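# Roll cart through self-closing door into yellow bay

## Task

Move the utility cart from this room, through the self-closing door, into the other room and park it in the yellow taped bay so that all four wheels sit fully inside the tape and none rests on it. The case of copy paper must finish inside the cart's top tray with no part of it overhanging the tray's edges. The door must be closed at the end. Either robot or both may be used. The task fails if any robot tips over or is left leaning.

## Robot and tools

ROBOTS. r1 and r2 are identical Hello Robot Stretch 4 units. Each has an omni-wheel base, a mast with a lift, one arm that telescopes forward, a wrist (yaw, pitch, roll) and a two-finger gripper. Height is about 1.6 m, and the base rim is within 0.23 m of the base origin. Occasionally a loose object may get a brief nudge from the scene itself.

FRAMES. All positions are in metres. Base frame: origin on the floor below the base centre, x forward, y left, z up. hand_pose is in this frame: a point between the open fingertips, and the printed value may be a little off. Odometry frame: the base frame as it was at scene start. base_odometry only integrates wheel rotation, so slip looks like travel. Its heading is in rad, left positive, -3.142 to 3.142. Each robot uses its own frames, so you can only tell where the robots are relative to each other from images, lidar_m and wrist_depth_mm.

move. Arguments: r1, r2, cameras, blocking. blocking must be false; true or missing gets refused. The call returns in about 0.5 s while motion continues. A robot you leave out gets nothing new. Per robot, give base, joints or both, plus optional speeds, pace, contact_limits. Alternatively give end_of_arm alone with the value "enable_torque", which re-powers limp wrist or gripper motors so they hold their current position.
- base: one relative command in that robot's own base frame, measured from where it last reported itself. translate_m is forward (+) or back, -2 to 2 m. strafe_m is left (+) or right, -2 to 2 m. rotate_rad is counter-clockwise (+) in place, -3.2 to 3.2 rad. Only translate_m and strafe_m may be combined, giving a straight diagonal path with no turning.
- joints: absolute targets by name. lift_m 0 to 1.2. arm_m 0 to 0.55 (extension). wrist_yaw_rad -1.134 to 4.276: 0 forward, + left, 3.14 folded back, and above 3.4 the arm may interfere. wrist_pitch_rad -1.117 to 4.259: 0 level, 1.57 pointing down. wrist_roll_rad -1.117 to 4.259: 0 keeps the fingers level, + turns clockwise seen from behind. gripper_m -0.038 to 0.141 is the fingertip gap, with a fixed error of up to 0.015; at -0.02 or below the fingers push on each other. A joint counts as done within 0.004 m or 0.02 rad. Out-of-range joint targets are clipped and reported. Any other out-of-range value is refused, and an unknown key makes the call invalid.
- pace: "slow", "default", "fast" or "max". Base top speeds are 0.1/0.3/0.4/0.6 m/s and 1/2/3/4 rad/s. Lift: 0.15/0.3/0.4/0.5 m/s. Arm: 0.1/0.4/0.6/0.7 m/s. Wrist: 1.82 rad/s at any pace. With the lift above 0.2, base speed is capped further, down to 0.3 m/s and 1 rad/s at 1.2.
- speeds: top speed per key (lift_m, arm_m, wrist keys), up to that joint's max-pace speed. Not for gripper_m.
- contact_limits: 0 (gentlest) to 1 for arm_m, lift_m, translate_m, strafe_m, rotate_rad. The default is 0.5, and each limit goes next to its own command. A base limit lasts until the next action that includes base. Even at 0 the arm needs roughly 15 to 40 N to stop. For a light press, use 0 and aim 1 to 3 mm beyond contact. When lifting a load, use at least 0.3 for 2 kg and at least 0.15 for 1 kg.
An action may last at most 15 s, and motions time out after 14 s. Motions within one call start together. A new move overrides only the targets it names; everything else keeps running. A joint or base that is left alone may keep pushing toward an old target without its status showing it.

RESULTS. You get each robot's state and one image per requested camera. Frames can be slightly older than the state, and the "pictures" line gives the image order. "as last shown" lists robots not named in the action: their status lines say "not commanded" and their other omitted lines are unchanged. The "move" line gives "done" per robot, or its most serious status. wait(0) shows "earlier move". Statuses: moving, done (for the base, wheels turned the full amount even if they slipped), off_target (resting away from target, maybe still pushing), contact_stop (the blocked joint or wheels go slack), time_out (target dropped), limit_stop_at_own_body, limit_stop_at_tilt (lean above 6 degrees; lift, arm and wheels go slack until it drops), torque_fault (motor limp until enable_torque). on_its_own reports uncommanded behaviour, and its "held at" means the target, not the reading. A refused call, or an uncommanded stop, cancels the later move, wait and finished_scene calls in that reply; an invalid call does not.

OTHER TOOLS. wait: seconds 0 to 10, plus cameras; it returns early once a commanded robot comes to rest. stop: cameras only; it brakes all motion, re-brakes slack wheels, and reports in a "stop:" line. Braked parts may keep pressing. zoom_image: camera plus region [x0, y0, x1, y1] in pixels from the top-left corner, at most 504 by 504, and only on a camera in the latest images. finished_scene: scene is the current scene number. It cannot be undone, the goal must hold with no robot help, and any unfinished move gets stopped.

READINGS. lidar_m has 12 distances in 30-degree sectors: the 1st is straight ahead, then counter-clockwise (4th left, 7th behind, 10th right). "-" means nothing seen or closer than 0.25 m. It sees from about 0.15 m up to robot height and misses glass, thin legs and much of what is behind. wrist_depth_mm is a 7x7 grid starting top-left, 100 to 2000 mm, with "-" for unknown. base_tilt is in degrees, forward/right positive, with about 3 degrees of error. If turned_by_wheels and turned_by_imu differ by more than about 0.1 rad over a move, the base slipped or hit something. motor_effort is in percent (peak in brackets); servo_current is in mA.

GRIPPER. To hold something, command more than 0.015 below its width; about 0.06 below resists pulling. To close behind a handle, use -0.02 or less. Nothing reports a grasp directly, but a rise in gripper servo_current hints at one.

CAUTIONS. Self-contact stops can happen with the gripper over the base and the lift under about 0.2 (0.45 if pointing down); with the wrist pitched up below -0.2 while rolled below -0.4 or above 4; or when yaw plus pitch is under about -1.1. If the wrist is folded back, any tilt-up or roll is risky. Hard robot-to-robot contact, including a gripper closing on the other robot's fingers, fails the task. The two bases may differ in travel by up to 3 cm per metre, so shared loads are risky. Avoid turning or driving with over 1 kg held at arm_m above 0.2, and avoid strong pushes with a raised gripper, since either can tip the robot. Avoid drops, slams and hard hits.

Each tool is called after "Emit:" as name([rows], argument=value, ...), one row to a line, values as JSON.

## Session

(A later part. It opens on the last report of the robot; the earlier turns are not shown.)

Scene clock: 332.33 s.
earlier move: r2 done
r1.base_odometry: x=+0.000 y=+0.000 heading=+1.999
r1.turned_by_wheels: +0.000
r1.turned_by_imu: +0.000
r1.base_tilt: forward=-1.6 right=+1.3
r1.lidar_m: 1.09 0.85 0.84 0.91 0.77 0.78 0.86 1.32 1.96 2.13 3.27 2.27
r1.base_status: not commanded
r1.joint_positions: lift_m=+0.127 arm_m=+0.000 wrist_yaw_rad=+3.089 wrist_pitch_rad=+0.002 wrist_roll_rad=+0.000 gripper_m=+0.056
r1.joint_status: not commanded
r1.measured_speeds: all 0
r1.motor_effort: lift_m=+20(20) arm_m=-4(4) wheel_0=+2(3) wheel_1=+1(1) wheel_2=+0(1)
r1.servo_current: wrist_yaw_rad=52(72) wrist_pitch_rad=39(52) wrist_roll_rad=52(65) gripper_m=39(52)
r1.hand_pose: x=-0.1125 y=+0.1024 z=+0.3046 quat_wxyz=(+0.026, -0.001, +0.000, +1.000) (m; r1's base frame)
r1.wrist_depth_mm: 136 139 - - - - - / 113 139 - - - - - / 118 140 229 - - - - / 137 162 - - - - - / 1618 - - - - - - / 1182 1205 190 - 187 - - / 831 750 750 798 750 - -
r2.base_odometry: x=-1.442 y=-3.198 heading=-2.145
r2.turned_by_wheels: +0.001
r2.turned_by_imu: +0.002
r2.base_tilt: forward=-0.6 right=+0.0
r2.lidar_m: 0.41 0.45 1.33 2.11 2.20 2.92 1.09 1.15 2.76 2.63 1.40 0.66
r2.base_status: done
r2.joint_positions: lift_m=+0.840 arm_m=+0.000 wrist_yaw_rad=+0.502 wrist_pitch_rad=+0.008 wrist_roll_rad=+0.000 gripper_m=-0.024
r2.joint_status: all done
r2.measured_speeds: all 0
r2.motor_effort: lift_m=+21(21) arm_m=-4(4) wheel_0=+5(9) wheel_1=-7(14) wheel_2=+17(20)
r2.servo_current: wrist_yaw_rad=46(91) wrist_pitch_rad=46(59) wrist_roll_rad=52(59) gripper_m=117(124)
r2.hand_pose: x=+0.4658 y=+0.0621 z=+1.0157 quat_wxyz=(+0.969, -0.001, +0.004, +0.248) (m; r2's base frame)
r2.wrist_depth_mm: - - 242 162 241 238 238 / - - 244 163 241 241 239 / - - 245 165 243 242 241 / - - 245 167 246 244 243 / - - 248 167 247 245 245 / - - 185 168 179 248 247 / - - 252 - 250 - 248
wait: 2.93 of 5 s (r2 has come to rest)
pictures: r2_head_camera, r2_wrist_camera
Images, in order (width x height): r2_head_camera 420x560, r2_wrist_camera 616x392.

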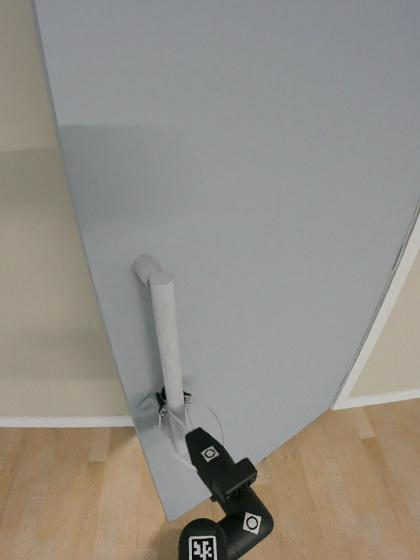

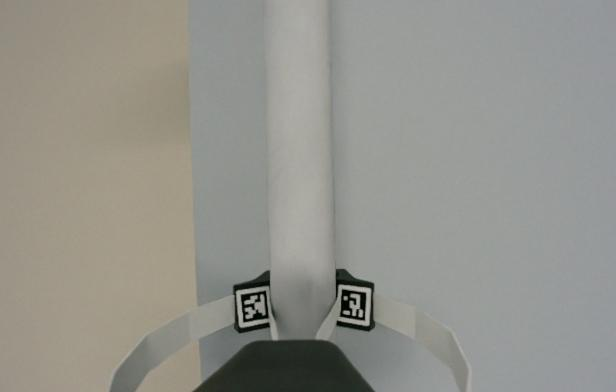

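Emit:
move(blocking=false, r2={"base":{"translate_m":-0.133,"strafe_m":-0.1747},"joints":{"wrist_yaw_rad":0.7},"pace":"slow","speeds":{"wrist_yaw_rad":0.085}}, cameras=[])

Emit:
wait(seconds=5, cameras=[])

Emit:
move(blocking=false, r2={"base":{"translate_m":-0.0958,"strafe_m":-0.1976},"joints":{"wrist_yaw_rad":0.9},"pace":"slow","speeds":{"wrist_yaw_rad":0.085}}, cameras=[])

Emit:
wait(seconds=5, cameras=["r2_wrist_camera","r2_head_camera"])

Scene clock: 342.73 s.
move: r2 moving
r1: as last shown
r1.lidar_m: 1.07 0.84 0.83 0.92 0.79 0.77 0.87 1.34 1.94 2.14 3.28 2.25
r1.motor_effort: lift_m=+20(20) arm_m=-4(4) wheel_0=+3(3) wheel_1=+1(1) wheel_2=+0(0)
r1.servo_current: wrist_yaw_rad=33(65) wrist_pitch_rad=39(46) wrist_roll_rad=52(59) gripper_m=39(46)
r1.wrist_depth_mm: 136 138 - - - - - / 113 139 - - - - - / 117 140 229 - - - - / 137 162 - - - - - / 1661 - - - - - - / 1182 1160 190 - 187 - - / 842 750 750 788 741 - -
r2.base_odometry: x=-1.447 y=-3.186 heading=-2.144
r2.turned_by_wheels: +0.001
r2.turned_by_imu: +0.001
r2.base_tilt: forward=-0.6 right=+0.1
r2.lidar_m: 0.39 0.46 1.32 2.13 2.22 2.95 1.10 1.12 2.76 2.62 1.37 0.66
r2.base_status: translate_m moving; strafe_m moving
r2.joint_positions: lift_m=+0.840 arm_m=+0.000 wrist_yaw_rad=+0.535 wrist_pitch_rad=+0.008 wrist_roll_rad=+0.000 gripper_m=-0.024
r2.joint_status: wrist_yaw_rad moving
r2.measured_speeds: translate_m=-0.030 strafe_m=-0.039 rotate_rad=+0.000 lift_m=+0.000 arm_m=+0.000 wrist_yaw_rad=+0.078 wrist_pitch_rad=+0.000 wrist_roll_rad=+0.000
r2.motor_effort: lift_m=+21(21) arm_m=-4(4) wheel_0=+5(7) wheel_1=-14(14) wheel_2=+18(19)
r2.servo_current: wrist_yaw_rad=39(85) wrist_pitch_rad=46(52) wrist_roll_rad=39(52) gripper_m=117(124)
r2.hand_pose: x=+0.4636 y=+0.0719 z=+1.0157 quat_wxyz=(+0.964, -0.001, +0.004, +0.264) (m; r2's base frame)
r2.wrist_depth_mm: - - 243 163 239 237 236 / - - 244 164 240 238 236 / - - 245 165 242 240 239 / - - 247 166 244 242 241 / - - 249 168 246 244 242 / - - 183 167 180 245 243 / - 123 252 - 248 245 246
pictures: none
No camera images: "cameras" was empty.

Scene clock: 345.70 s.
earlier move: r2 done
r1.base_odometry: x=+0.000 y=+0.000 heading=+1.999
r1.turned_by_wheels: +0.000
r1.turned_by_imu: +0.000
r1.base_tilt: forward=-1.6 right=+1.3
r1.lidar_m: 1.10 0.84 0.84 0.92 0.78 0.78 0.87 1.36 1.94 2.14 3.28 2.26
r1.base_status: not commanded
r1.joint_positions: lift_m=+0.127 arm_m=+0.000 wrist_yaw_rad=+3.089 wrist_pitch_rad=+0.002 wrist_roll_rad=+0.000 gripper_m=+0.056
r1.joint_status: not commanded
r1.measured_speeds: all 0
r1.motor_effort: lift_m=+20(20) arm_m=-4(4) wheel_0=+3(3) wheel_1=+1(1) wheel_2=+0(1)
r1.servo_current: wrist_yaw_rad=46(78) wrist_pitch_rad=46(52) wrist_roll_rad=46(65) gripper_m=46(52)
r1.hand_pose: x=-0.1125 y=+0.1024 z=+0.3046 quat_wxyz=(+0.026, -0.001, +0.000, +1.000) (m; r1's base frame)
r1.wrist_depth_mm: 136 138 - - - - - / 113 139 - - - - - / 118 140 229 - - - - / 137 161 - - - - - / 1756 - - - - - - / 1182 1182 190 - 188 - - / 842 750 750 798 741 - -
r2.base_odometry: x=-1.517 y=-2.992 heading=-2.144
r2.turned_by_wheels: +0.000
r2.turned_by_imu: +0.001
r2.base_tilt: forward=-0.6 right=+0.0
r2.lidar_m: 0.40 0.44 1.50 2.29 2.37 3.13 0.96 1.03 2.59 2.46 1.59 0.83
r2.base_status: done
r2.joint_positions: lift_m=+0.840 arm_m=+0.000 wrist_yaw_rad=+0.702 wrist_pitch_rad=+0.008 wrist_roll_rad=+0.000 gripper_m=-0.024
r2.joint_status: all done
r2.measured_speeds: all 0
r2.motor_effort: lift_m=+21(21) arm_m=-4(4) wheel_0=+8(12) wheel_1=-7(14) wheel_2=+13(20)
r2.servo_current: wrist_yaw_rad=52(85) wrist_pitch_rad=52(59) wrist_roll_rad=46(59) gripper_m=104(124)
r2.hand_pose: x=+0.4476 y=+0.1194 z=+1.0157 quat_wxyz=(+0.939, -0.001, +0.004, +0.344) (m; r2's base frame)
r2.wrist_depth_mm: - - 243 162 240 238 238 / - - 243 163 241 241 240 / - - 245 165 244 242 241 / - - 246 167 245 244 243 / - - 248 167 246 245 245 / - - 186 167 180 247 246 / - - 252 - 249 - 248
wait: 2.97 of 5 s (r2 has come to rest)
pictures: none
No camera images: "cameras" was empty.

Scene clock: 346.20 s.
move: r2 moving
r1: as last shown
r1.base_tilt: forward=-1.5 right=+1.3
r1.lidar_m: 1.07 0.86 0.84 0.91 0.78 0.76 0.85 1.35 1.94 2.11 3.25 2.25
r1.motor_effort: lift_m=+20(20) arm_m=-4(4) wheel_0=+2(3) wheel_1=+1(1) wheel_2=+0(0)
r1.servo_current: wrist_yaw_rad=33(59) wrist_pitch_rad=46(46) wrist_roll_rad=46(59) gripper_m=46(46)
r1.wrist_depth_mm: 136 138 - - - - - / 113 139 - - - - - / 118 140 230 - - - - / 137 162 - - - - - / 1618 - - - - - - / 1205 1205 191 - 188 - - / 854 750 750 798 750 - -
r2.base_odometry: x=-1.523 y=-2.981 heading=-2.143
r2.turned_by_wheels: +0.001
r2.turned_by_imu: +0.001
r2.base_tilt: forward=-0.6 right=+0.1
r2.lidar_m: 0.39 0.42 1.48 2.29 2.37 3.19 0.96 1.05 2.55 2.46 1.58 0.81
r2.base_status: translate_m moving; strafe_m moving
r2.joint_positions: lift_m=+0.840 arm_m=+0.000 wrist_yaw_rad=+0.735 wrist_pitch_rad=+0.008 wrist_roll_rad=+0.000 gripper_m=-0.024
r2.joint_status: wrist_yaw_rad moving
r2.measured_speeds: translate_m=-0.021 strafe_m=-0.044 rotate_rad=+0.000 lift_m=+0.000 arm_m=+0.000 wrist_yaw_rad=+0.082 wrist_pitch_rad=+0.000 wrist_roll_rad=+0.000
r2.motor_effort: lift_m=+21(21) arm_m=-4(4) wheel_0=+9(10) wheel_1=-14(14) wheel_2=+17(17)
r2.servo_current: wrist_yaw_rad=39(72) wrist_pitch_rad=52(59) wrist_roll_rad=33(52) gripper_m=117(117)
r2.hand_pose: x=+0.4435 y=+0.1285 z=+1.0157 quat_wxyz=(+0.933, -0.001, +0.004, +0.359) (m; r2's base frame)
r2.wrist_depth_mm: - - 242 162 238 237 236 / - - 243 164 241 238 236 / - - 246 165 243 240 239 / - - 248 166 244 242 239 / - - 249 168 245 244 243 / - - 183 167 180 244 243 / - - 252 - 247 246 246
pictures: none
No camera images: "cameras" was empty.

Scene clock: 349.17 s.
earlier move: r2 done
r1.base_odometry: x=+0.000 y=+0.000 heading=+1.999
r1.turned_by_wheels: +0.000
r1.turned_by_imu: +0.000
r1.base_tilt: forward=-1.6 right=+1.3
r1.lidar_m: 1.09 0.85 0.83 0.92 0.78 0.75 0.87 1.34 1.94 2.13 3.27 2.23
r1.base_status: not commanded
r1.joint_positions: lift_m=+0.127 arm_m=+0.000 wrist_yaw_rad=+3.089 wrist_pitch_rad=+0.002 wrist_roll_rad=+0.000 gripper_m=+0.056
r1.joint_status: not commanded
r1.measured_speeds: all 0
r1.motor_effort: lift_m=+20(20) arm_m=-4(4) wheel_0=+2(3) wheel_1=+1(1) wheel_2=+0(1)
r1.servo_current: wrist_yaw_rad=39(72) wrist_pitch_rad=46(52) wrist_roll_rad=59(65) gripper_m=39(52)
r1.hand_pose: x=-0.1125 y=+0.1024 z=+0.3046 quat_wxyz=(+0.026, -0.001, +0.000, +1.000) (m; r1's base frame)
r1.wrist_depth_mm: 137 139 - - - - - / 113 139 - - - - - / 118 140 229 - - - - / 137 162 - - - - - / 1756 - - - - - - / 1205 1182 190 - 187 - - / 842 750 759 788 741 - -
r2.base_odometry: x=-1.631 y=-2.805 heading=-2.143
r2.turned_by_wheels: +0.000
r2.turned_by_imu: +0.002
r2.base_tilt: forward=-0.6 right=+0.0
r2.lidar_m: 0.54 0.39 1.65 2.48 2.57 3.45 0.85 1.01 2.39 2.26 1.70 1.16
r2.base_status: done
r2.joint_positions: lift_m=+0.840 arm_m=+0.000 wrist_yaw_rad=+0.901 wrist_pitch_rad=+0.008 wrist_roll_rad=+0.000 gripper_m=-0.024
r2.joint_status: all done
r2.measured_speeds: all 0
r2.motor_effort: lift_m=+21(21) arm_m=-4(4) wheel_0=+9(12) wheel_1=-8(14) wheel_2=+13(17)
r2.servo_current: wrist_yaw_rad=52(98) wrist_pitch_rad=52(59) wrist_roll_rad=52(52) gripper_m=111(124)
r2.hand_pose: x=+0.4184 y=+0.1719 z=+1.0157 quat_wxyz=(+0.900, -0.002, +0.003, +0.436) (m; r2's base frame)
r2.wrist_depth_mm: - - 241 162 240 239 238 / - - 244 163 242 241 240 / - - 245 164 243 242 241 / - - 247 167 245 243 242 / - - 248 167 246 246 245 / - - 187 168 181 248 246 / - - 251 - 249 - 247
wait: 2.97 of 5 s (r2 has come to rest)
pictures: r2_head_camera, r2_wrist_camera
Images, in order (width x height): r2_head_camera 420x560, r2_wrist_camera 616x392.

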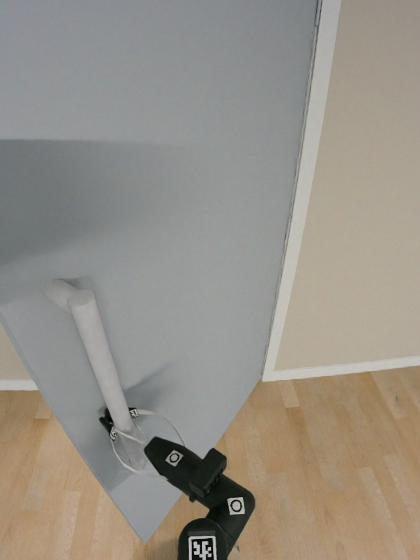

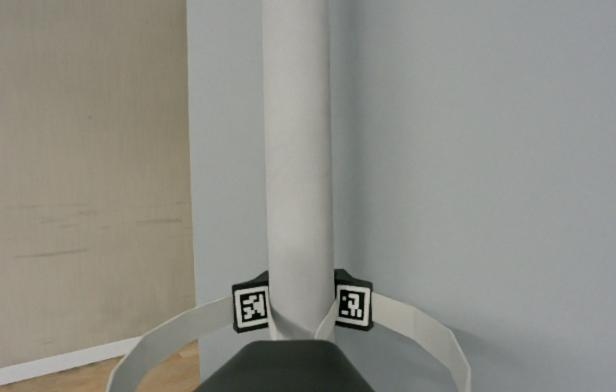

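Emit:
move(blocking=false, r2={"base":{"translate_m":-0.0544,"strafe_m":-0.2128},"joints":{"wrist_yaw_rad":1.1},"pace":"slow","speeds":{"wrist_yaw_rad":0.085}}, cameras=[])

Emit:
wait(seconds=5, cameras=[])

Emit:
move(blocking=false, r2={"base":{"translate_m":-0.0113,"strafe_m":-0.2193},"joints":{"wrist_yaw_rad":1.3},"pace":"slow","speeds":{"wrist_yaw_rad":0.085}}, cameras=[])

Emit:
wait(seconds=5, cameras=["r2_wrist_camera","r2_head_camera"])

Emit:
move(blocking=false, r2={"base":{"translate_m":0.0327,"strafe_m":-0.2172},"joints":{"wrist_yaw_rad":1.5},"pace":"slow","speeds":{"wrist_yaw_rad":0.085}}, cameras=[])

Emit:
wait(seconds=5, cameras=["r2_wrist_camera","r2_head_camera","r2_head_left_camera","r1_head_left_camera"])

Scene clock: 360.27 s.
move: r2 moving
r1: as last shown
r1.lidar_m: 1.08 0.86 0.84 0.94 0.78 0.77 0.87 1.32 1.95 2.13 3.28 2.24
r1.motor_effort: lift_m=+20(20) arm_m=-4(4) wheel_0=+3(3) wheel_1=+1(1) wheel_2=+0(0)
r1.servo_current: wrist_yaw_rad=52(59) wrist_pitch_rad=46(52) wrist_roll_rad=46(65) gripper_m=39(46)
r1.wrist_depth_mm: 136 138 - - - - - / 113 139 - - - - - / 117 140 229 - - - - / 137 162 - - - - - / 1661 - - - - - - / 1182 1182 190 - 187 - - / 854 750 759 798 741 - -
r2.base_odometry: x=-1.640 y=-2.795 heading=-2.142
r2.turned_by_wheels: +0.001
r2.turned_by_imu: +0.002
r2.base_tilt: forward=-0.7 right=+0.0
r2.lidar_m: 0.54 0.39 1.63 2.49 2.58 3.43 0.87 1.02 2.36 2.25 1.72 1.17
r2.base_status: translate_m moving; strafe_m moving
r2.joint_positions: lift_m=+0.840 arm_m=+0.000 wrist_yaw_rad=+0.935 wrist_pitch_rad=+0.008 wrist_roll_rad=+0.000 gripper_m=-0.024
r2.joint_status: wrist_yaw_rad moving
r2.measured_speeds: translate_m=-0.012 strafe_m=-0.048 rotate_rad=+0.000 lift_m=+0.000 arm_m=+0.000 wrist_yaw_rad=+0.082 wrist_pitch_rad=+0.000 wrist_roll_rad=+0.000
r2.motor_effort: lift_m=+21(21) arm_m=-4(4) wheel_0=+12(13) wheel_1=-12(13) wheel_2=+15(16)
r2.servo_current: wrist_yaw_rad=33(98) wrist_pitch_rad=46(52) wrist_roll_rad=59(59) gripper_m=111(117)
r2.hand_pose: x=+0.4126 y=+0.1800 z=+1.0157 quat_wxyz=(+0.893, -0.002, +0.003, +0.450) (m; r2's base frame)
r2.wrist_depth_mm: - - 243 163 239 237 236 / - - 244 163 240 237 237 / - - 246 165 242 241 238 / - - 248 167 244 241 240 / - - 248 168 245 244 242 / - - 185 167 180 244 244 / - - 254 - 248 246 245
pictures: none
No camera images: "cameras" was empty.

Scene clock: 363.20 s.
earlier move: r2 done
r1.base_odometry: x=+0.000 y=+0.000 heading=+1.999
r1.turned_by_wheels: +0.000
r1.turned_by_imu: +0.000
r1.base_tilt: forward=-1.6 right=+1.2
r1.lidar_m: 1.09 0.84 0.84 0.91 0.80 0.77 0.85 1.35 1.94 2.14 3.27 2.25
r1.base_status: not commanded
r1.joint_positions: lift_m=+0.127 arm_m=+0.000 wrist_yaw_rad=+3.089 wrist_pitch_rad=+0.002 wrist_roll_rad=+0.000 gripper_m=+0.056
r1.joint_status: not commanded
r1.measured_speeds: all 0
r1.motor_effort: lift_m=+20(20) arm_m=-4(4) wheel_0=+2(3) wheel_1=+1(1) wheel_2=+0(1)
r1.servo_current: wrist_yaw_rad=46(65) wrist_pitch_rad=39(52) wrist_roll_rad=59(65) gripper_m=46(46)
r1.hand_pose: x=-0.1125 y=+0.1024 z=+0.3046 quat_wxyz=(+0.026, -0.001, +0.000, +1.000) (m; r1's base frame)
r1.wrist_depth_mm: 136 139 - - - - - / 113 139 - - - - - / 118 140 229 - - - - / 137 161 - - - - - / 1661 - - - - - - / 1205 1182 190 - 187 - - / 842 741 750 809 741 - -
r2.base_odometry: x=-1.780 y=-2.645 heading=-2.141
r2.turned_by_wheels: +0.000
r2.turned_by_imu: +0.002
r2.base_tilt: forward=-0.7 right=+0.0
r2.lidar_m: 0.58 0.37 1.74 2.70 2.77 0.85 0.84 3.01 2.16 2.05 1.80 1.29
r2.base_status: done
r2.joint_positions: lift_m=+0.840 arm_m=+0.000 wrist_yaw_rad=+1.102 wrist_pitch_rad=+0.008 wrist_roll_rad=+0.000 gripper_m=-0.024
r2.joint_status: all done
r2.measured_speeds: all 0
r2.motor_effort: lift_m=+21(21) arm_m=-4(4) wheel_0=+11(14) wheel_1=-7(14) wheel_2=+12(16)
r2.servo_current: wrist_yaw_rad=52(111) wrist_pitch_rad=52(59) wrist_roll_rad=46(65) gripper_m=111(117)
r2.hand_pose: x=+0.3793 y=+0.2177 z=+1.0157 quat_wxyz=(+0.852, -0.002, +0.003, +0.523) (m; r2's base frame)
r2.wrist_depth_mm: - - 242 162 239 238 238 / - - 243 163 241 241 239 / - - 245 164 242 242 241 / - - 246 167 244 243 243 / - - 249 167 246 245 244 / - - 187 168 181 247 246 / - - 252 - 249 248 248
wait: 2.93 of 5 s (r2 has come to rest)
pictures: none
No camera images: "cameras" was empty.

Scene clock: 363.70 s.
move: r2 moving
r1: as last shown
r1.lidar_m: 1.08 0.84 0.84 0.93 0.78 0.76 0.87 1.34 1.94 2.13 3.29 2.27
r1.motor_effort: lift_m=+20(20) arm_m=-4(4) wheel_0=+3(3) wheel_1=+1(1) wheel_2=+0(1)
r1.servo_current: wrist_yaw_rad=52(65) wrist_pitch_rad=46(46) wrist_roll_rad=52(65) gripper_m=46(52)
r1.wrist_depth_mm: 136 139 - - - - - / 113 139 - - - - - / 118 140 229 - - - - / 137 161 - - - - - / 1618 - - - - - - / 1182 1205 190 - 187 - - / 854 750 750 798 750 - -
r2.base_odometry: x=-1.792 y=-2.636 heading=-2.140
r2.turned_by_wheels: +0.001
r2.turned_by_imu: +0.001
r2.base_tilt: forward=-0.7 right=+0.1
r2.lidar_m: 0.61 0.38 1.73 2.72 2.80 0.84 0.87 2.96 2.15 2.02 1.79 1.29
r2.base_status: translate_m moving; strafe_m moving
r2.joint_positions: lift_m=+0.840 arm_m=+0.000 wrist_yaw_rad=+1.135 wrist_pitch_rad=+0.008 wrist_roll_rad=+0.000 gripper_m=-0.024
r2.joint_status: wrist_yaw_rad moving
r2.measured_speeds: translate_m=-0.003 strafe_m=-0.054 rotate_rad=+0.000 lift_m=+0.000 arm_m=+0.000 wrist_yaw_rad=+0.082 wrist_pitch_rad=+0.000 wrist_roll_rad=+0.000
r2.motor_effort: lift_m=+21(21) arm_m=-4(4) wheel_0=+12(14) wheel_1=-12(12) wheel_2=+14(14)
r2.servo_current: wrist_yaw_rad=65(85) wrist_pitch_rad=46(59) wrist_roll_rad=59(59) gripper_m=111(111)
r2.hand_pose: x=+0.3719 y=+0.2245 z=+1.0157 quat_wxyz=(+0.843, -0.002, +0.003, +0.537) (m; r2's base frame)
r2.wrist_depth_mm: - - 243 162 238 237 236 / - - 244 165 241 239 236 / - - 245 165 242 239 238 / - - 248 166 242 242 239 / - - 250 167 244 242 242 / - - 186 168 180 244 244 / - - 253 - 248 245 245
pictures: none
No camera images: "cameras" was empty.

Scene clock: 366.57 s.
earlier move: r2 done
r1.base_odometry: x=+0.000 y=+0.000 heading=+1.999
r1.turned_by_wheels: +0.000
r1.turned_by_imu: +0.000
r1.base_tilt: forward=-1.6 right=+1.3
r1.lidar_m: 1.09 0.86 0.83 0.94 0.77 0.77 0.86 1.31 1.94 2.13 3.25 2.25
r1.base_status: not commanded
r1.joint_positions: lift_m=+0.127 arm_m=+0.000 wrist_yaw_rad=+3.089 wrist_pitch_rad=+0.002 wrist_roll_rad=+0.000 gripper_m=+0.056
r1.joint_status: not commanded
r1.measured_speeds: all 0
r1.motor_effort: lift_m=+20(20) arm_m=-4(4) wheel_0=+3(3) wheel_1=+1(1) wheel_2=+0(1)
r1.servo_current: wrist_yaw_rad=46(65) wrist_pitch_rad=39(52) wrist_roll_rad=39(65) gripper_m=46(52)
r1.hand_pose: x=-0.1125 y=+0.1024 z=+0.3046 quat_wxyz=(+0.026, -0.001, +0.000, +1.000) (m; r1's base frame)
r1.wrist_depth_mm: 136 139 - - - - - / 113 139 - - - - - / 117 139 229 - - - - / 137 161 - - - - - / 1661 - - - - - - / 1160 1229 191 - 187 - - / 842 750 759 788 741 - -
r2.base_odometry: x=-1.959 y=-2.517 heading=-2.140
r2.turned_by_wheels: +0.000
r2.turned_by_imu: +0.002
r2.base_tilt: forward=-0.7 right=+0.0
r2.lidar_m: 0.72 0.35 0.38 2.89 3.02 0.88 0.90 2.70 1.93 1.83 1.82 1.29
r2.base_status: done
r2.joint_positions: lift_m=+0.840 arm_m=+0.000 wrist_yaw_rad=+1.302 wrist_pitch_rad=+0.008 wrist_roll_rad=+0.000 gripper_m=-0.024
r2.joint_status: all done
r2.measured_speeds: all 0
r2.motor_effort: lift_m=+21(21) arm_m=-4(4) wheel_0=+11(16) wheel_1=-6(12) wheel_2=+9(14)
r2.servo_current: wrist_yaw_rad=46(85) wrist_pitch_rad=46(59) wrist_roll_rad=52(59) gripper_m=104(117)
r2.hand_pose: x=+0.3318 y=+0.2548 z=+1.0157 quat_wxyz=(+0.796, -0.002, +0.003, +0.606) (m; r2's base frame)
r2.wrist_depth_mm: - - 242 162 240 238 238 / - - 243 165 241 240 239 / - - 245 164 242 241 240 / - - 247 168 244 242 242 / - - 250 166 247 244 243 / - - 186 167 182 247 245 / - - 251 - 249 247 247
wait: 2.87 of 5 s (r2 has come to rest)
pictures: r2_head_camera, r2_wrist_camera
Images, in order (width x height): r2_head_camera 420x560, r2_wrist_camera 616x392.

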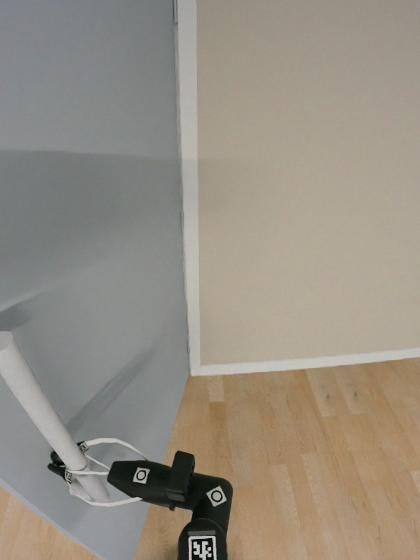

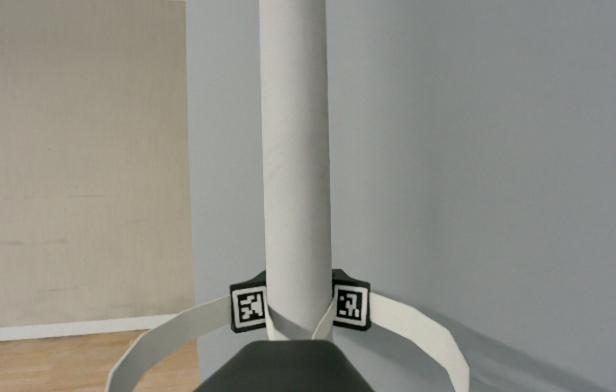

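Scene clock: 367.07 s.
move: r2 moving
r1: as last shown
r1.lidar_m: 1.05 0.87 0.84 0.93 0.76 0.76 0.86 1.29 1.92 2.14 3.29 2.25
r1.motor_effort: lift_m=+20(20) arm_m=-4(4) wheel_0=+2(3) wheel_1=+1(1) wheel_2=+0(0)
r1.servo_current: wrist_yaw_rad=46(65) wrist_pitch_rad=39(52) wrist_roll_rad=26(52) gripper_m=46(46)
r1.wrist_depth_mm: 136 138 - - - - - / 114 139 - - - - - / 118 140 229 - - - - / 137 162 - - - - - / 1661 - - - - - - / 1182 1182 190 - 187 - - / 842 750 750 798 741 - -
r2.base_odometry: x=-1.971 y=-2.512 heading=-2.140
r2.turned_by_wheels: +0.000
r2.turned_by_imu: +0.000
r2.base_tilt: forward=-0.7 right=+0.1
r2.lidar_m: 0.71 0.35 0.38 2.94 3.04 0.92 0.91 2.72 1.93 1.82 1.79 1.32
r2.base_status: translate_m moving; strafe_m moving
r2.joint_positions: lift_m=+0.840 arm_m=+0.000 wrist_yaw_rad=+1.335 wrist_pitch_rad=+0.008 wrist_roll_rad=+0.000 gripper_m=-0.024
r2.joint_status: wrist_yaw_rad moving
r2.measured_speeds: translate_m=+0.008 strafe_m=-0.051 rotate_rad=-0.001 lift_m=+0.000 arm_m=+0.000 wrist_yaw_rad=+0.083 wrist_pitch_rad=+0.000 wrist_roll_rad=+0.000
r2.motor_effort: lift_m=+21(21) arm_m=-4(4) wheel_0=+14(16) wheel_1=-10(10) wheel_2=-2(9)
r2.servo_current: wrist_yaw_rad=59(78) wrist_pitch_rad=52(52) wrist_roll_rad=46(59) gripper_m=104(111)
r2.hand_pose: x=+0.3233 y=+0.2600 z=+1.0157 quat_wxyz=(+0.785, -0.002, +0.003, +0.619) (m; r2's base frame)
r2.wrist_depth_mm: - - 243 162 239 237 236 / - - 244 163 240 238 236 / - - 246 165 242 240 238 / - - 249 166 243 240 240 / - - 249 167 245 243 242 / - - 186 168 179 244 243 / - - 252 - 249 245 244
pictures: none
No camera images: "cameras" was empty.

Scene clock: 369.97 s.
earlier move: r2 done
r1.base_odometry: x=+0.000 y=+0.000 heading=+1.999
r1.turned_by_wheels: +0.000
r1.turned_by_imu: +0.000
r1.base_tilt: forward=-1.6 right=+1.3
r1.lidar_m: 1.08 0.86 0.83 0.94 0.78 0.78 0.86 1.34 1.94 2.10 3.29 2.26
r1.base_status: not commanded
r1.joint_positions: lift_m=+0.127 arm_m=+0.000 wrist_yaw_rad=+3.089 wrist_pitch_rad=+0.002 wrist_roll_rad=+0.000 gripper_m=+0.056
r1.joint_status: not commanded
r1.measured_speeds: all 0
r1.motor_effort: lift_m=+20(20) arm_m=-4(4) wheel_0=+2(3) wheel_1=+1(1) wheel_2=+0(0)
r1.servo_current: wrist_yaw_rad=52(72) wrist_pitch_rad=46(52) wrist_roll_rad=46(72) gripper_m=33(52)
r1.hand_pose: x=-0.1125 y=+0.1024 z=+0.3046 quat_wxyz=(+0.026, -0.001, +0.000, +1.000) (m; r1's base frame)
r1.wrist_depth_mm: 137 138 - - - - - / 113 139 - - - - - / 118 140 229 - - - - / 137 161 - - - - - / 1576 - - - - - - / 1182 1182 191 - 187 - - / 831 750 750 798 741 - -
r2.base_odometry: x=-2.159 y=-2.428 heading=-2.140
r2.turned_by_wheels: +0.000
r2.turned_by_imu: +0.002
r2.base_tilt: forward=-0.7 right=+0.1
r2.lidar_m: 1.12 0.32 0.36 3.13 3.24 1.00 - 2.38 1.69 1.61 1.68 1.28
r2.base_status: done
r2.joint_positions: lift_m=+0.840 arm_m=+0.000 wrist_yaw_rad=+1.502 wrist_pitch_rad=+0.008 wrist_roll_rad=+0.000 gripper_m=-0.024
r2.joint_status: all done
r2.measured_speeds: all 0
r2.motor_effort: lift_m=+21(21) arm_m=-4(4) wheel_0=+11(18) wheel_1=-5(11) wheel_2=-2(9)
r2.servo_current: wrist_yaw_rad=52(111) wrist_pitch_rad=52(59) wrist_roll_rad=46(59) gripper_m=104(117)
r2.hand_pose: x=+0.2779 y=+0.2817 z=+1.0157 quat_wxyz=(+0.731, -0.003, +0.003, +0.682) (m; r2's base frame)
r2.wrist_depth_mm: - - 242 163 239 239 237 / - - 243 164 240 241 239 / - - 246 164 242 242 240 / - - 247 168 244 243 242 / - - 248 166 245 245 243 / - - 187 167 182 247 245 / - - 252 - 249 246 247
wait: 2.90 of 5 s (r2 has come to rest)
pictures: r1_head_left_camera, r2_head_camera, r2_head_left_camera, r2_wrist_camera
Images, in order (width x height): r1_head_left_camera 420x672, r2_head_camera 420x560, r2_head_left_camera 420x672, r2_wrist_camera 616x392.

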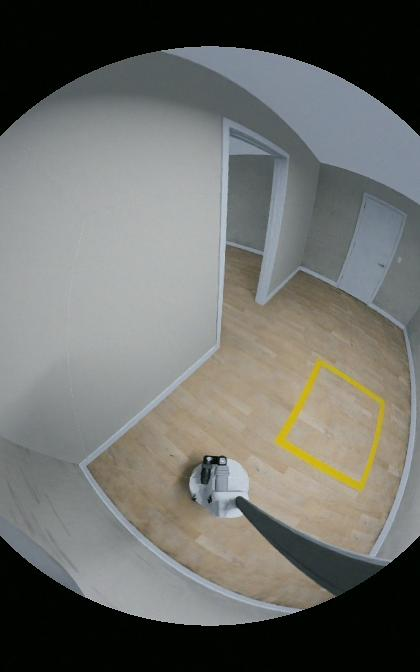

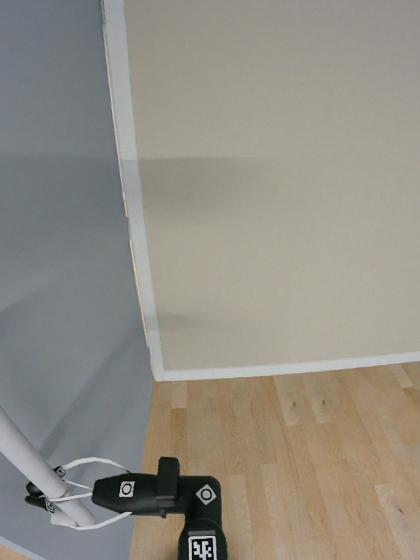

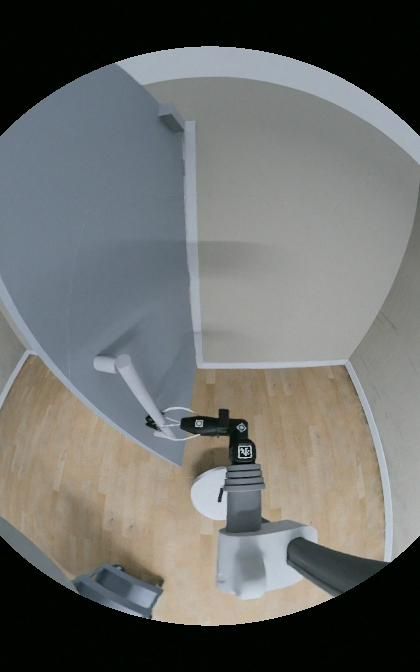

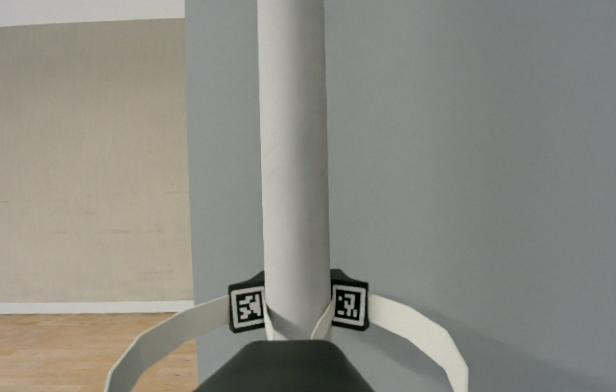

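Emit:
move(blocking=false, r2={"base":{"translate_m":0.0525,"strafe_m":-0.1562},"joints":{"wrist_yaw_rad":1.65},"pace":"slow","speeds":{"wrist_yaw_rad":0.085}}, r1={"joints":{"lift_m":0.35}}, cameras=[])

Emit:
wait(seconds=4, cameras=["r2_wrist_camera","r1_head_camera","r2_head_left_camera"])

Scene clock: 375.10 s.
move: r1 moving; r2 moving
r1.base_odometry: x=+0.000 y=+0.000 heading=+1.999
r1.turned_by_wheels: +0.000
r1.turned_by_imu: +0.000
r1.base_tilt: forward=-1.6 right=+1.3
r1.lidar_m: 1.09 0.86 0.84 0.93 0.76 0.76 0.86 1.33 1.95 2.13 3.29 2.23
r1.base_status: not commanded
r1.joint_positions: lift_m=+0.164 arm_m=+0.000 wrist_yaw_rad=+3.089 wrist_pitch_rad=+0.002 wrist_roll_rad=+0.000 gripper_m=+0.056
r1.joint_status: lift_m moving
r1.measured_speeds: translate_m=+0.000 strafe_m=+0.000 rotate_rad=+0.000 lift_m=+0.146 arm_m=+0.000 wrist_yaw_rad=+0.000 wrist_pitch_rad=+0.000 wrist_roll_rad=+0.000
r1.motor_effort: lift_m=+27(27) arm_m=-4(4) wheel_0=+3(3) wheel_1=+1(1) wheel_2=+0(0)
r1.servo_current: wrist_yaw_rad=59(59) wrist_pitch_rad=39(46) wrist_roll_rad=39(59) gripper_m=39(46)
r1.hand_pose: x=-0.1125 y=+0.1024 z=+0.3421 quat_wxyz=(+0.026, -0.001, +0.000, +1.000) (m; r1's base frame)
r1.wrist_depth_mm: 136 138 - - - - - / 113 139 - - - - - / 118 140 229 - - - - / 137 162 - - - - - / - - - - - - - / 1308 1205 190 - 187 - - / 931 809 820 143 759 - -
r2.base_odometry: x=-2.171 y=-2.425 heading=-2.140
r2.turned_by_wheels: +0.000
r2.turned_by_imu: +0.001
r2.base_tilt: forward=-0.7 right=+0.0
r2.lidar_m: 1.08 0.33 0.35 3.15 3.26 0.99 - 2.38 1.69 1.61 1.69 1.29
r2.base_status: translate_m moving; strafe_m moving
r2.joint_positions: lift_m=+0.840 arm_m=+0.000 wrist_yaw_rad=+1.535 wrist_pitch_rad=+0.008 wrist_roll_rad=+0.000 gripper_m=-0.024
r2.joint_status: wrist_yaw_rad moving
r2.measured_speeds: translate_m=+0.015 strafe_m=-0.046 rotate_rad=+0.000 lift_m=+0.000 arm_m=+0.000 wrist_yaw_rad=+0.080 wrist_pitch_rad=+0.000 wrist_roll_rad=+0.000
r2.motor_effort: lift_m=+21(21) arm_m=-4(4) wheel_0=+15(18) wheel_1=-8(9) wheel_2=-2(4)
r2.servo_current: wrist_yaw_rad=26(85) wrist_pitch_rad=46(52) wrist_roll_rad=46(52) gripper_m=104(111)
r2.hand_pose: x=+0.2685 y=+0.2851 z=+1.0157 quat_wxyz=(+0.720, -0.003, +0.003, +0.694) (m; r2's base frame)
r2.wrist_depth_mm: - - 243 162 239 236 236 / - - 245 163 240 237 236 / - - 246 165 242 239 237 / - - 247 167 243 242 239 / - - 249 167 246 244 240 / - - 188 168 179 244 242 / - - 253 - 248 - 243
pictures: none
No camera images: "cameras" was empty.

Scene clock: 376.60 s.
earlier move: r1 done; r2 moving
r1.base_odometry: x=+0.000 y=+0.000 heading=+1.999
r1.turned_by_wheels: +0.000
r1.turned_by_imu: +0.000
r1.base_tilt: forward=-1.6 right=+1.2
r1.lidar_m: 1.06 0.84 0.84 0.93 0.78 0.75 0.86 1.33 1.95 2.14 3.28 2.23
r1.base_status: not commanded
r1.joint_positions: lift_m=+0.349 arm_m=+0.000 wrist_yaw_rad=+3.089 wrist_pitch_rad=+0.002 wrist_roll_rad=+0.000 gripper_m=+0.056
r1.joint_status: all done
r1.measured_speeds: all 0
r1.motor_effort: lift_m=+25(28) arm_m=-4(4) wheel_0=+3(3) wheel_1=+1(1) wheel_2=+0(1)
r1.servo_current: wrist_yaw_rad=46(59) wrist_pitch_rad=39(52) wrist_roll_rad=46(72) gripper_m=46(46)
r1.hand_pose: x=-0.1125 y=+0.1024 z=+0.5271 quat_wxyz=(+0.026, -0.001, +0.000, +1.000) (m; r1's base frame)
r1.wrist_depth_mm: 136 138 - - - - - / 113 139 - - - - - / 117 139 228 - - - - / 137 161 - - - - - / - - - - - - - / 1661 - 190 - 187 - - / 1397 1182 182 137 - - -
r2.base_odometry: x=-2.299 y=-2.393 heading=-2.139
r2.turned_by_wheels: +0.000
r2.turned_by_imu: +0.002
r2.base_tilt: forward=-0.7 right=+0.1
r2.lidar_m: 1.15 0.34 0.31 3.24 1.25 1.10 - 2.18 1.54 1.49 1.54 1.21
r2.base_status: translate_m moving; strafe_m moving
r2.joint_positions: lift_m=+0.840 arm_m=+0.000 wrist_yaw_rad=+1.651 wrist_pitch_rad=+0.008 wrist_roll_rad=+0.000 gripper_m=-0.024
r2.joint_status: wrist_yaw_rad moving
r2.measured_speeds: translate_m=+0.021 strafe_m=-0.063 rotate_rad=+0.003 lift_m=+0.000 arm_m=+0.000 wrist_yaw_rad=+0.012 wrist_pitch_rad=+0.000 wrist_roll_rad=+0.000
r2.motor_effort: lift_m=+21(21) arm_m=-4(4) wheel_0=+13(18) wheel_1=-6(11) wheel_2=-3(4)
r2.servo_current: wrist_yaw_rad=85(85) wrist_pitch_rad=46(59) wrist_roll_rad=52(59) gripper_m=104(111)
r2.hand_pose: x=+0.2351 y=+0.2944 z=+1.0157 quat_wxyz=(+0.678, -0.003, +0.003, +0.735) (m; r2's base frame)
r2.wrist_depth_mm: - - 243 162 239 236 236 / - - 245 163 241 238 236 / - - 246 165 241 239 239 / - - 247 167 243 241 240 / - - 249 167 245 242 241 / - - 187 168 181 243 242 / - - 254 - 248 244 244
wait: 1.50 of 4 s (r1 has come to rest)
pictures: r1_head_camera, r2_head_left_camera, r2_wrist_camera
Images, in order (width x height): r1_head_camera 420x560, r2_head_left_camera 420x672, r2_wrist_camera 616x392.

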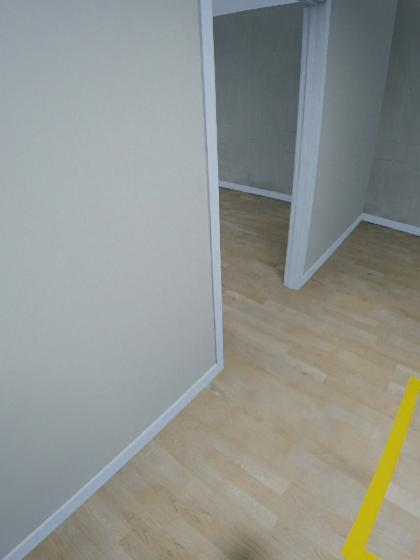

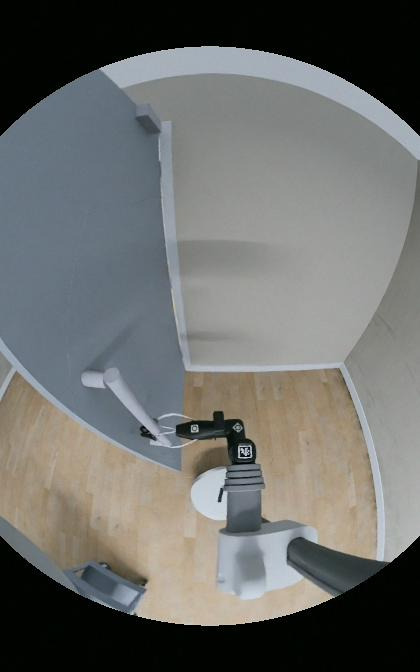

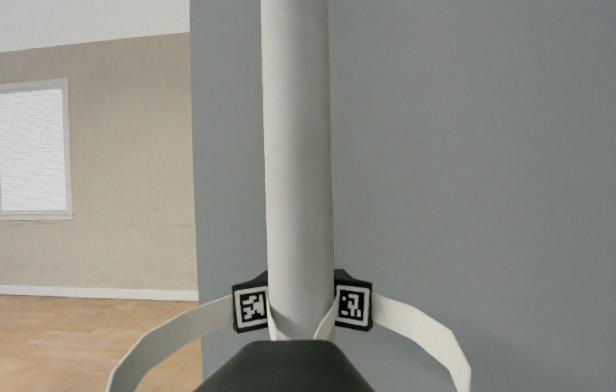

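Emit:
move(blocking=false, r1={"base":{"rotate_rad":0.87}}, cameras=[])

Emit:
wait(seconds=3, cameras=[])

Emit:
move(blocking=false, r1={"base":{"strafe_m":-1.45},"joints":{"wrist_yaw_rad":2.6}}, cameras=[])

Emit:
wait(seconds=7, cameras=["r1_head_camera","r1_head_left_camera","r1_wrist_camera"])

Scene clock: 428.53 s.
earlier move: r2 done
move: r1 moving
r1.base_odometry: x=+0.000 y=+0.000 heading=+2.251
r1.turned_by_wheels: +0.252
r1.turned_by_imu: +0.252
r1.base_tilt: forward=-1.6 right=+1.3
r1.lidar_m: 0.92 0.84 0.86 0.85 0.76 0.78 0.99 1.95 1.97 2.48 3.92 2.24
r1.base_status: rotate_rad moving
r1.joint_positions: lift_m=+0.349 arm_m=+0.000 wrist_yaw_rad=+3.089 wrist_pitch_rad=+0.002 wrist_roll_rad=+0.000 gripper_m=+0.056
r1.joint_status: not commanded
r1.measured_speeds: translate_m=+0.000 strafe_m=+0.002 rotate_rad=+0.968 lift_m=+0.000 arm_m=+0.000 wrist_yaw_rad=+0.000 wrist_pitch_rad=+0.000 wrist_roll_rad=+0.000
r1.motor_effort: lift_m=+25(25) arm_m=-4(4) wheel_0=-9(9) wheel_1=-8(8) wheel_2=-7(7)
r1.servo_current: wrist_yaw_rad=52(59) wrist_pitch_rad=39(52) wrist_roll_rad=52(65) gripper_m=39(46)
r1.hand_pose: x=-0.1125 y=+0.1024 z=+0.5271 quat_wxyz=(+0.026, -0.001, +0.000, +1.000) (m; r1's base frame)
r1.wrist_depth_mm: 136 138 - - - - - / 113 139 - - - - - / 118 139 229 - - - - / 137 162 - - - - - / - - - - - - - / 1576 1756 190 - 187 - - / 1366 1205 1182 136 - - -
r2.base_odometry: x=-2.319 y=-2.388 heading=-2.139
r2.turned_by_wheels: +0.000
r2.turned_by_imu: +0.001
r2.base_tilt: forward=-0.7 right=+0.1
r2.lidar_m: 1.15 0.35 0.32 3.29 1.25 1.10 - 2.12 1.54 1.46 1.53 1.23
r2.base_status: done
r2.joint_positions: lift_m=+0.840 arm_m=+0.000 wrist_yaw_rad=+1.653 wrist_pitch_rad=+0.008 wrist_roll_rad=+0.000 gripper_m=-0.024
r2.joint_status: all done
r2.measured_speeds: all 0
r2.motor_effort: lift_m=+21(21) arm_m=-4(4) wheel_0=+12(12) wheel_1=-2(3) wheel_2=-4(4)
r2.servo_current: wrist_yaw_rad=52(59) wrist_pitch_rad=46(52) wrist_roll_rad=39(59) gripper_m=98(104)
r2.hand_pose: x=+0.2344 y=+0.2946 z=+1.0157 quat_wxyz=(+0.677, -0.003, +0.003, +0.736) (m; r2's base frame)
r2.wrist_depth_mm: - - 242 163 240 238 237 / - - 244 164 241 239 238 / - - 245 164 243 242 240 / - - 247 167 244 243 242 / - - 248 166 246 244 243 / - - 187 167 182 246 246 / - - 253 - 248 247 246
pictures: none
No camera images: "cameras" was empty.

Scene clock: 429.63 s.
earlier move: r1 done
r1.base_odometry: x=+0.000 y=+0.000 heading=+2.869
r1.turned_by_wheels: +0.618
r1.turned_by_imu: +0.622
r1.base_tilt: forward=-1.6 right=+1.2
r1.lidar_m: 0.84 0.87 0.80 0.77 0.82 1.10 1.92 2.03 2.69 3.95 1.27 0.88
r1.base_status: done
r1.joint_positions: lift_m=+0.350 arm_m=+0.000 wrist_yaw_rad=+3.089 wrist_pitch_rad=+0.002 wrist_roll_rad=+0.000 gripper_m=+0.056
r1.joint_status: not commanded
r1.measured_speeds: all 0
r1.motor_effort: lift_m=+25(25) arm_m=-4(4) wheel_0=-3(9) wheel_1=-1(10) wheel_2=-1(7)
r1.servo_current: wrist_yaw_rad=46(65) wrist_pitch_rad=46(52) wrist_roll_rad=59(65) gripper_m=39(46)
r1.hand_pose: x=-0.1125 y=+0.1024 z=+0.5271 quat_wxyz=(+0.026, -0.001, +0.000, +1.000) (m; r1's base frame)
r1.wrist_depth_mm: 136 139 - - - - - / 113 139 - - - - - / 118 140 273 - - - - / 137 162 - - - - - / - - - - - - - / 1756 1756 194 1921 187 - - / 1397 1205 1205 153 1255 131 -
r2.base_odometry: x=-2.319 y=-2.388 heading=-2.139
r2.turned_by_wheels: +0.000
r2.turned_by_imu: +0.000
r2.base_tilt: forward=-0.7 right=+0.1
r2.lidar_m: 1.15 0.34 0.32 3.26 1.28 1.12 - 2.11 1.54 1.45 1.54 1.22
r2.base_status: done
r2.joint_positions: lift_m=+0.840 arm_m=+0.000 wrist_yaw_rad=+1.653 wrist_pitch_rad=+0.008 wrist_roll_rad=+0.000 gripper_m=-0.024
r2.joint_status: all done
r2.measured_speeds: all 0
r2.motor_effort: lift_m=+21(21) arm_m=-4(4) wheel_0=+12(12) wheel_1=-2(3) wheel_2=-4(4)
r2.servo_current: wrist_yaw_rad=46(59) wrist_pitch_rad=52(59) wrist_roll_rad=39(59) gripper_m=104(111)
r2.hand_pose: x=+0.2344 y=+0.2946 z=+1.0157 quat_wxyz=(+0.677, -0.003, +0.003, +0.736) (m; r2's base frame)
r2.wrist_depth_mm: - - 242 163 240 239 237 / - - 244 163 241 240 238 / - - 245 165 243 243 239 / - - 246 167 243 243 242 / - - 248 166 245 245 244 / - - 187 167 182 246 245 / - - 252 - 249 247 247
wait: 1.10 of 3 s (r1 has come to rest)
pictures: none
No camera images: "cameras" was empty.

Scene clock: 430.13 s.
move: r1 moving
r1.base_odometry: x=+0.010 y=+0.035 heading=+2.869
r1.turned_by_wheels: +0.000
r1.turned_by_imu: +0.000
r1.base_tilt: forward=-1.6 right=+1.3
r1.lidar_m: 0.85 0.88 0.86 0.80 0.85 1.14 1.92 2.00 2.69 3.88 1.28 0.90
r1.base_status: strafe_m moving
r1.joint_positions: lift_m=+0.350 arm_m=+0.000 wrist_yaw_rad=+2.625 wrist_pitch_rad=+0.002 wrist_roll_rad=+0.000 gripper_m=+0.056
r1.joint_status: wrist_yaw_rad moving
r1.measured_speeds: translate_m=-0.001 strafe_m=-0.141 rotate_rad=+0.004 lift_m=+0.000 arm_m=+0.000 wrist_yaw_rad=-0.629 wrist_pitch_rad=+0.000 wrist_roll_rad=+0.000
r1.motor_effort: lift_m=+25(25) arm_m=-4(4) wheel_0=+7(10) wheel_1=-8(11) wheel_2=+0(1)
r1.servo_current: wrist_yaw_rad=33(91) wrist_pitch_rad=39(52) wrist_roll_rad=46(59) gripper_m=39(46)
r1.hand_pose: x=-0.0367 y=+0.2184 z=+0.5271 quat_wxyz=(+0.255, -0.001, +0.000, +0.967) (m; r1's base frame)
r1.wrist_depth_mm: - - - - - - - / - - - - - - - / - - - - - - - / - - - - - - - / - - - - - - - / 1661 1756 195 - 187 - - / 1366 1205 1255 142 - - -
r2: as last shown
r2.base_tilt: forward=-0.7 right=+0.0
r2.lidar_m: 1.15 0.33 0.31 3.26 1.27 1.12 - 2.14 1.54 1.47 1.52 1.20
r2.motor_effort: lift_m=+21(21) arm_m=-4(4) wheel_0=+11(12) wheel_1=-2(3) wheel_2=-4(4)
r2.servo_current: wrist_yaw_rad=59(59) wrist_pitch_rad=52(52) wrist_roll_rad=52(52) gripper_m=104(104)
r2.wrist_depth_mm: - - 242 163 240 238 237 / - - 244 164 241 240 239 / - - 246 165 244 241 239 / - - 247 167 243 242 242 / - - 249 166 246 245 243 / - - 187 167 182 247 244 / - - 251 - 248 246 247
pictures: none
No camera images: "cameras" was empty.

Scene clock: 435.80 s.
earlier move: r1 done
r1.base_odometry: x=+0.391 y=+1.396 heading=+2.869
r1.turned_by_wheels: +0.000
r1.turned_by_imu: -0.011
r1.base_tilt: forward=-1.6 right=+1.3
r1.lidar_m: 1.92 0.97 1.26 2.21 2.30 1.96 1.87 1.91 2.58 2.50 1.39 1.11
r1.base_status: done
r1.joint_positions: lift_m=+0.350 arm_m=+0.000 wrist_yaw_rad=+2.603 wrist_pitch_rad=+0.002 wrist_roll_rad=+0.000 gripper_m=+0.056
r1.joint_status: all done
r1.measured_speeds: all 0
r1.motor_effort: lift_m=+25(25) arm_m=-4(4) wheel_0=+0(12) wheel_1=+1(11) wheel_2=+1(2)
r1.servo_current: wrist_yaw_rad=52(91) wrist_pitch_rad=46(52) wrist_roll_rad=26(72) gripper_m=39(52)
r1.hand_pose: x=-0.0317 y=+0.2230 z=+0.5271 quat_wxyz=(+0.266, -0.001, +0.000, +0.964) (m; r1's base frame)
r1.wrist_depth_mm: - - - - - - - / - - - - - - - / - - - - - - - / - - - - - - - / - - - - - - - / - 1756 194 1983 187 1921 1661 / 1366 1205 1229 143 1255 1205 1308
r2.base_odometry: x=-2.319 y=-2.388 heading=-2.139
r2.turned_by_wheels: +0.000
r2.turned_by_imu: +0.001
r2.base_tilt: forward=-0.7 right=+0.1
r2.lidar_m: 1.15 0.32 0.32 3.28 1.22 1.13 - 2.13 1.55 1.47 1.53 1.22
r2.base_status: not commanded
r2.joint_positions: lift_m=+0.840 arm_m=+0.000 wrist_yaw_rad=+1.653 wrist_pitch_rad=+0.008 wrist_roll_rad=+0.000 gripper_m=-0.024
r2.joint_status: not commanded
r2.measured_speeds: all 0
r2.motor_effort: lift_m=+21(21) arm_m=-4(4) wheel_0=+12(12) wheel_1=-3(3) wheel_2=-4(4)
r2.servo_current: wrist_yaw_rad=39(59) wrist_pitch_rad=46(59) wrist_roll_rad=59(65) gripper_m=104(111)
r2.hand_pose: x=+0.2344 y=+0.2946 z=+1.0157 quat_wxyz=(+0.677, -0.003, +0.003, +0.736) (m; r2's base frame)
r2.wrist_depth_mm: - - 242 163 239 239 237 / - - 245 164 241 240 238 / - - 247 164 243 242 240 / - - 247 168 245 243 241 / - - 249 166 246 245 243 / - - 187 167 183 246 244 / - - 252 - 248 246 247
wait: 5.67 of 7 s (r1 has come to rest)
pictures: r1_head_camera, r1_head_left_camera, r1_wrist_camera
Images, in order (width x height): r1_head_camera 420x560, r1_head_left_camera 420x672, r1_wrist_camera 616x392.

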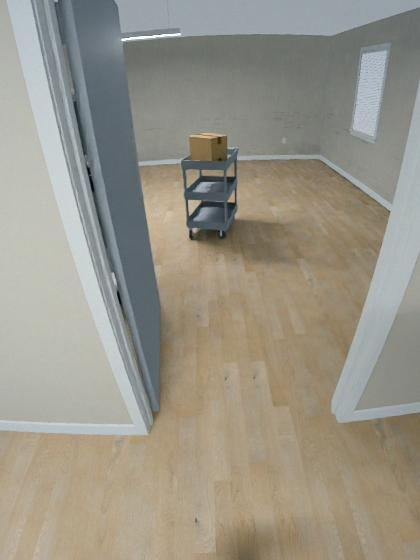

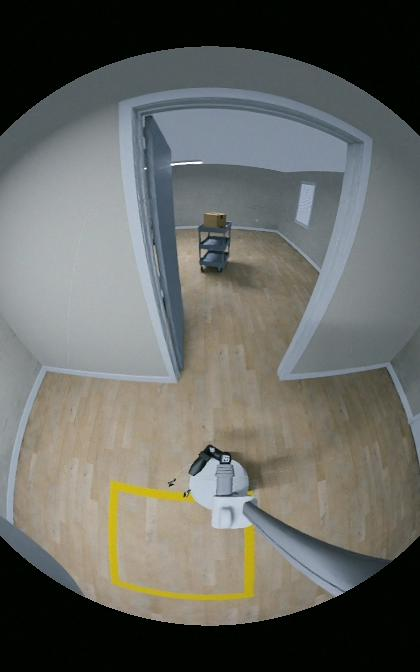

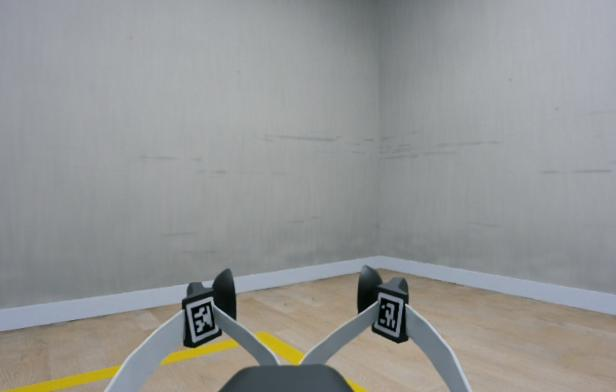

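Emit:
move(blocking=false, r1={"joints":{"wrist_yaw_rad":3.05,"gripper_m":0.0}}, cameras=["r1_head_camera","r1_head_left_camera","r1_head_right_camera","r2_head_camera","r2_head_right_camera","r2_head_left_camera"])

Scene clock: 463.10 s.
move: r1 moving
r1.base_odometry: x=+0.391 y=+1.396 heading=+2.869
r1.turned_by_wheels: +0.000
r1.turned_by_imu: +0.000
r1.base_tilt: forward=-1.6 right=+1.3
r1.lidar_m: 1.90 0.96 1.24 2.21 2.29 1.98 1.86 1.93 2.58 2.50 1.38 1.11
r1.base_status: not commanded
r1.joint_positions: lift_m=+0.350 arm_m=+0.000 wrist_yaw_rad=+3.034 wrist_pitch_rad=+0.002 wrist_roll_rad=+0.000 gripper_m=+0.037
r1.joint_status: wrist_yaw_rad moving; gripper_m moving
r1.measured_speeds: translate_m=+0.000 strafe_m=+0.000 rotate_rad=+0.000 lift_m=+0.000 arm_m=+0.000 wrist_yaw_rad=+0.482 wrist_pitch_rad=+0.000 wrist_roll_rad=+0.000
r1.motor_effort: lift_m=+25(25) arm_m=-4(4) wheel_0=+0(1) wheel_1=+1(1) wheel_2=+0(1)
r1.servo_current: wrist_yaw_rad=52(124) wrist_pitch_rad=46(46) wrist_roll_rad=52(59) gripper_m=104(117)
r1.hand_pose: x=-0.1064 y=+0.1178 z=+0.5271 quat_wxyz=(+0.054, -0.001, +0.000, +0.999) (m; r1's base frame)
r1.wrist_depth_mm: 137 140 - - - - - / 115 140 - - - - - / 121 153 236 - - - - / 138 179 - - - - - / - - - - - - - / 1756 1756 190 1983 188 1808 1808 / 1336 1205 1138 144 1138 1255 1336
r2: as last shown
r2.turned_by_imu: +0.000
r2.lidar_m: 1.15 0.33 0.33 3.27 1.25 1.10 - 2.18 1.53 1.46 1.52 1.22
r2.motor_effort: lift_m=+21(21) arm_m=-4(4) wheel_0=+12(12) wheel_1=-3(3) wheel_2=-3(4)
r2.servo_current: wrist_yaw_rad=46(59) wrist_pitch_rad=52(52) wrist_roll_rad=46(59) gripper_m=104(104)
r2.wrist_depth_mm: - - 242 163 240 238 237 / - - 243 164 241 240 238 / - - 245 165 243 240 241 / - - 247 168 244 244 241 / - - 248 166 246 244 244 / - - 187 167 182 246 245 / - - 252 - 248 247 246
pictures: r1_head_camera, r1_head_left_camera, r1_head_right_camera, r2_head_camera, r2_head_left_camera, r2_head_right_camera
Images, in order (width x height): r1_head_camera 420x560, r1_head_left_camera 420x672, r1_head_right_camera 420x672, r2_head_camera 420x560, r2_head_left_camera 420x672, r2_head_right_camera 420x672.

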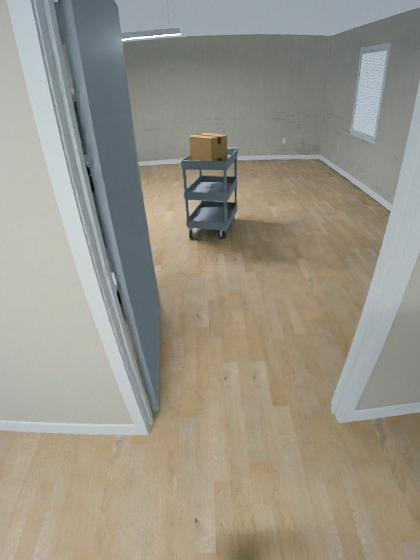

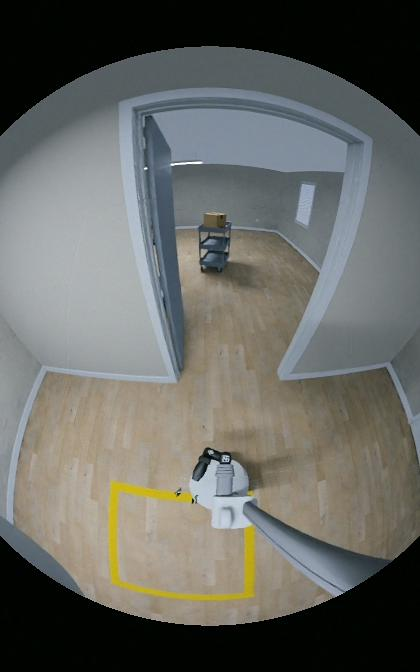

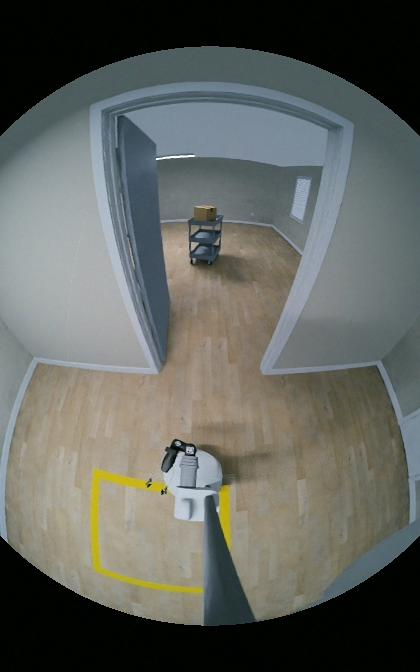

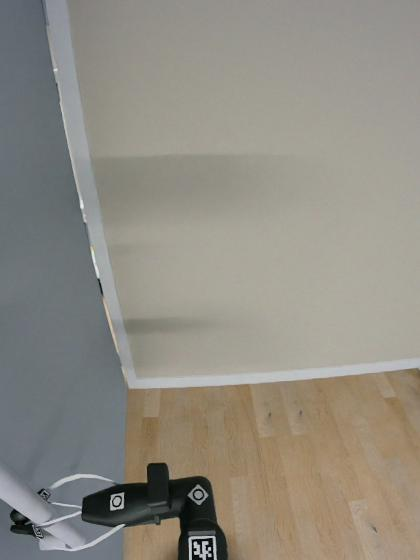

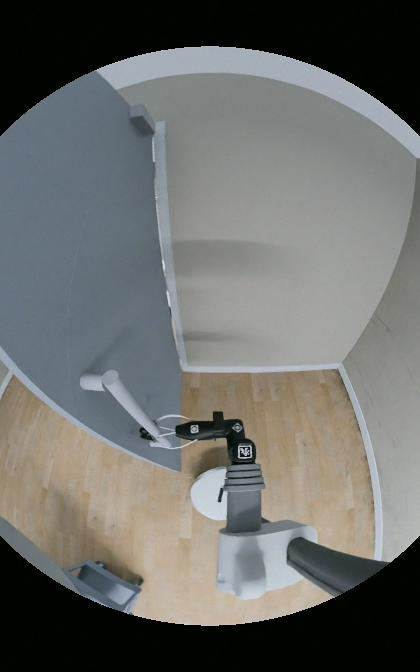

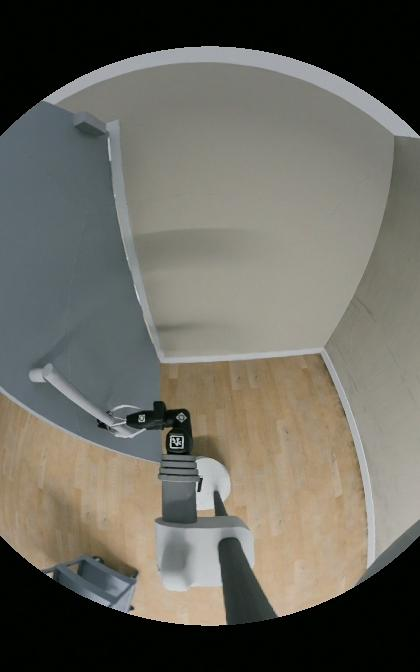

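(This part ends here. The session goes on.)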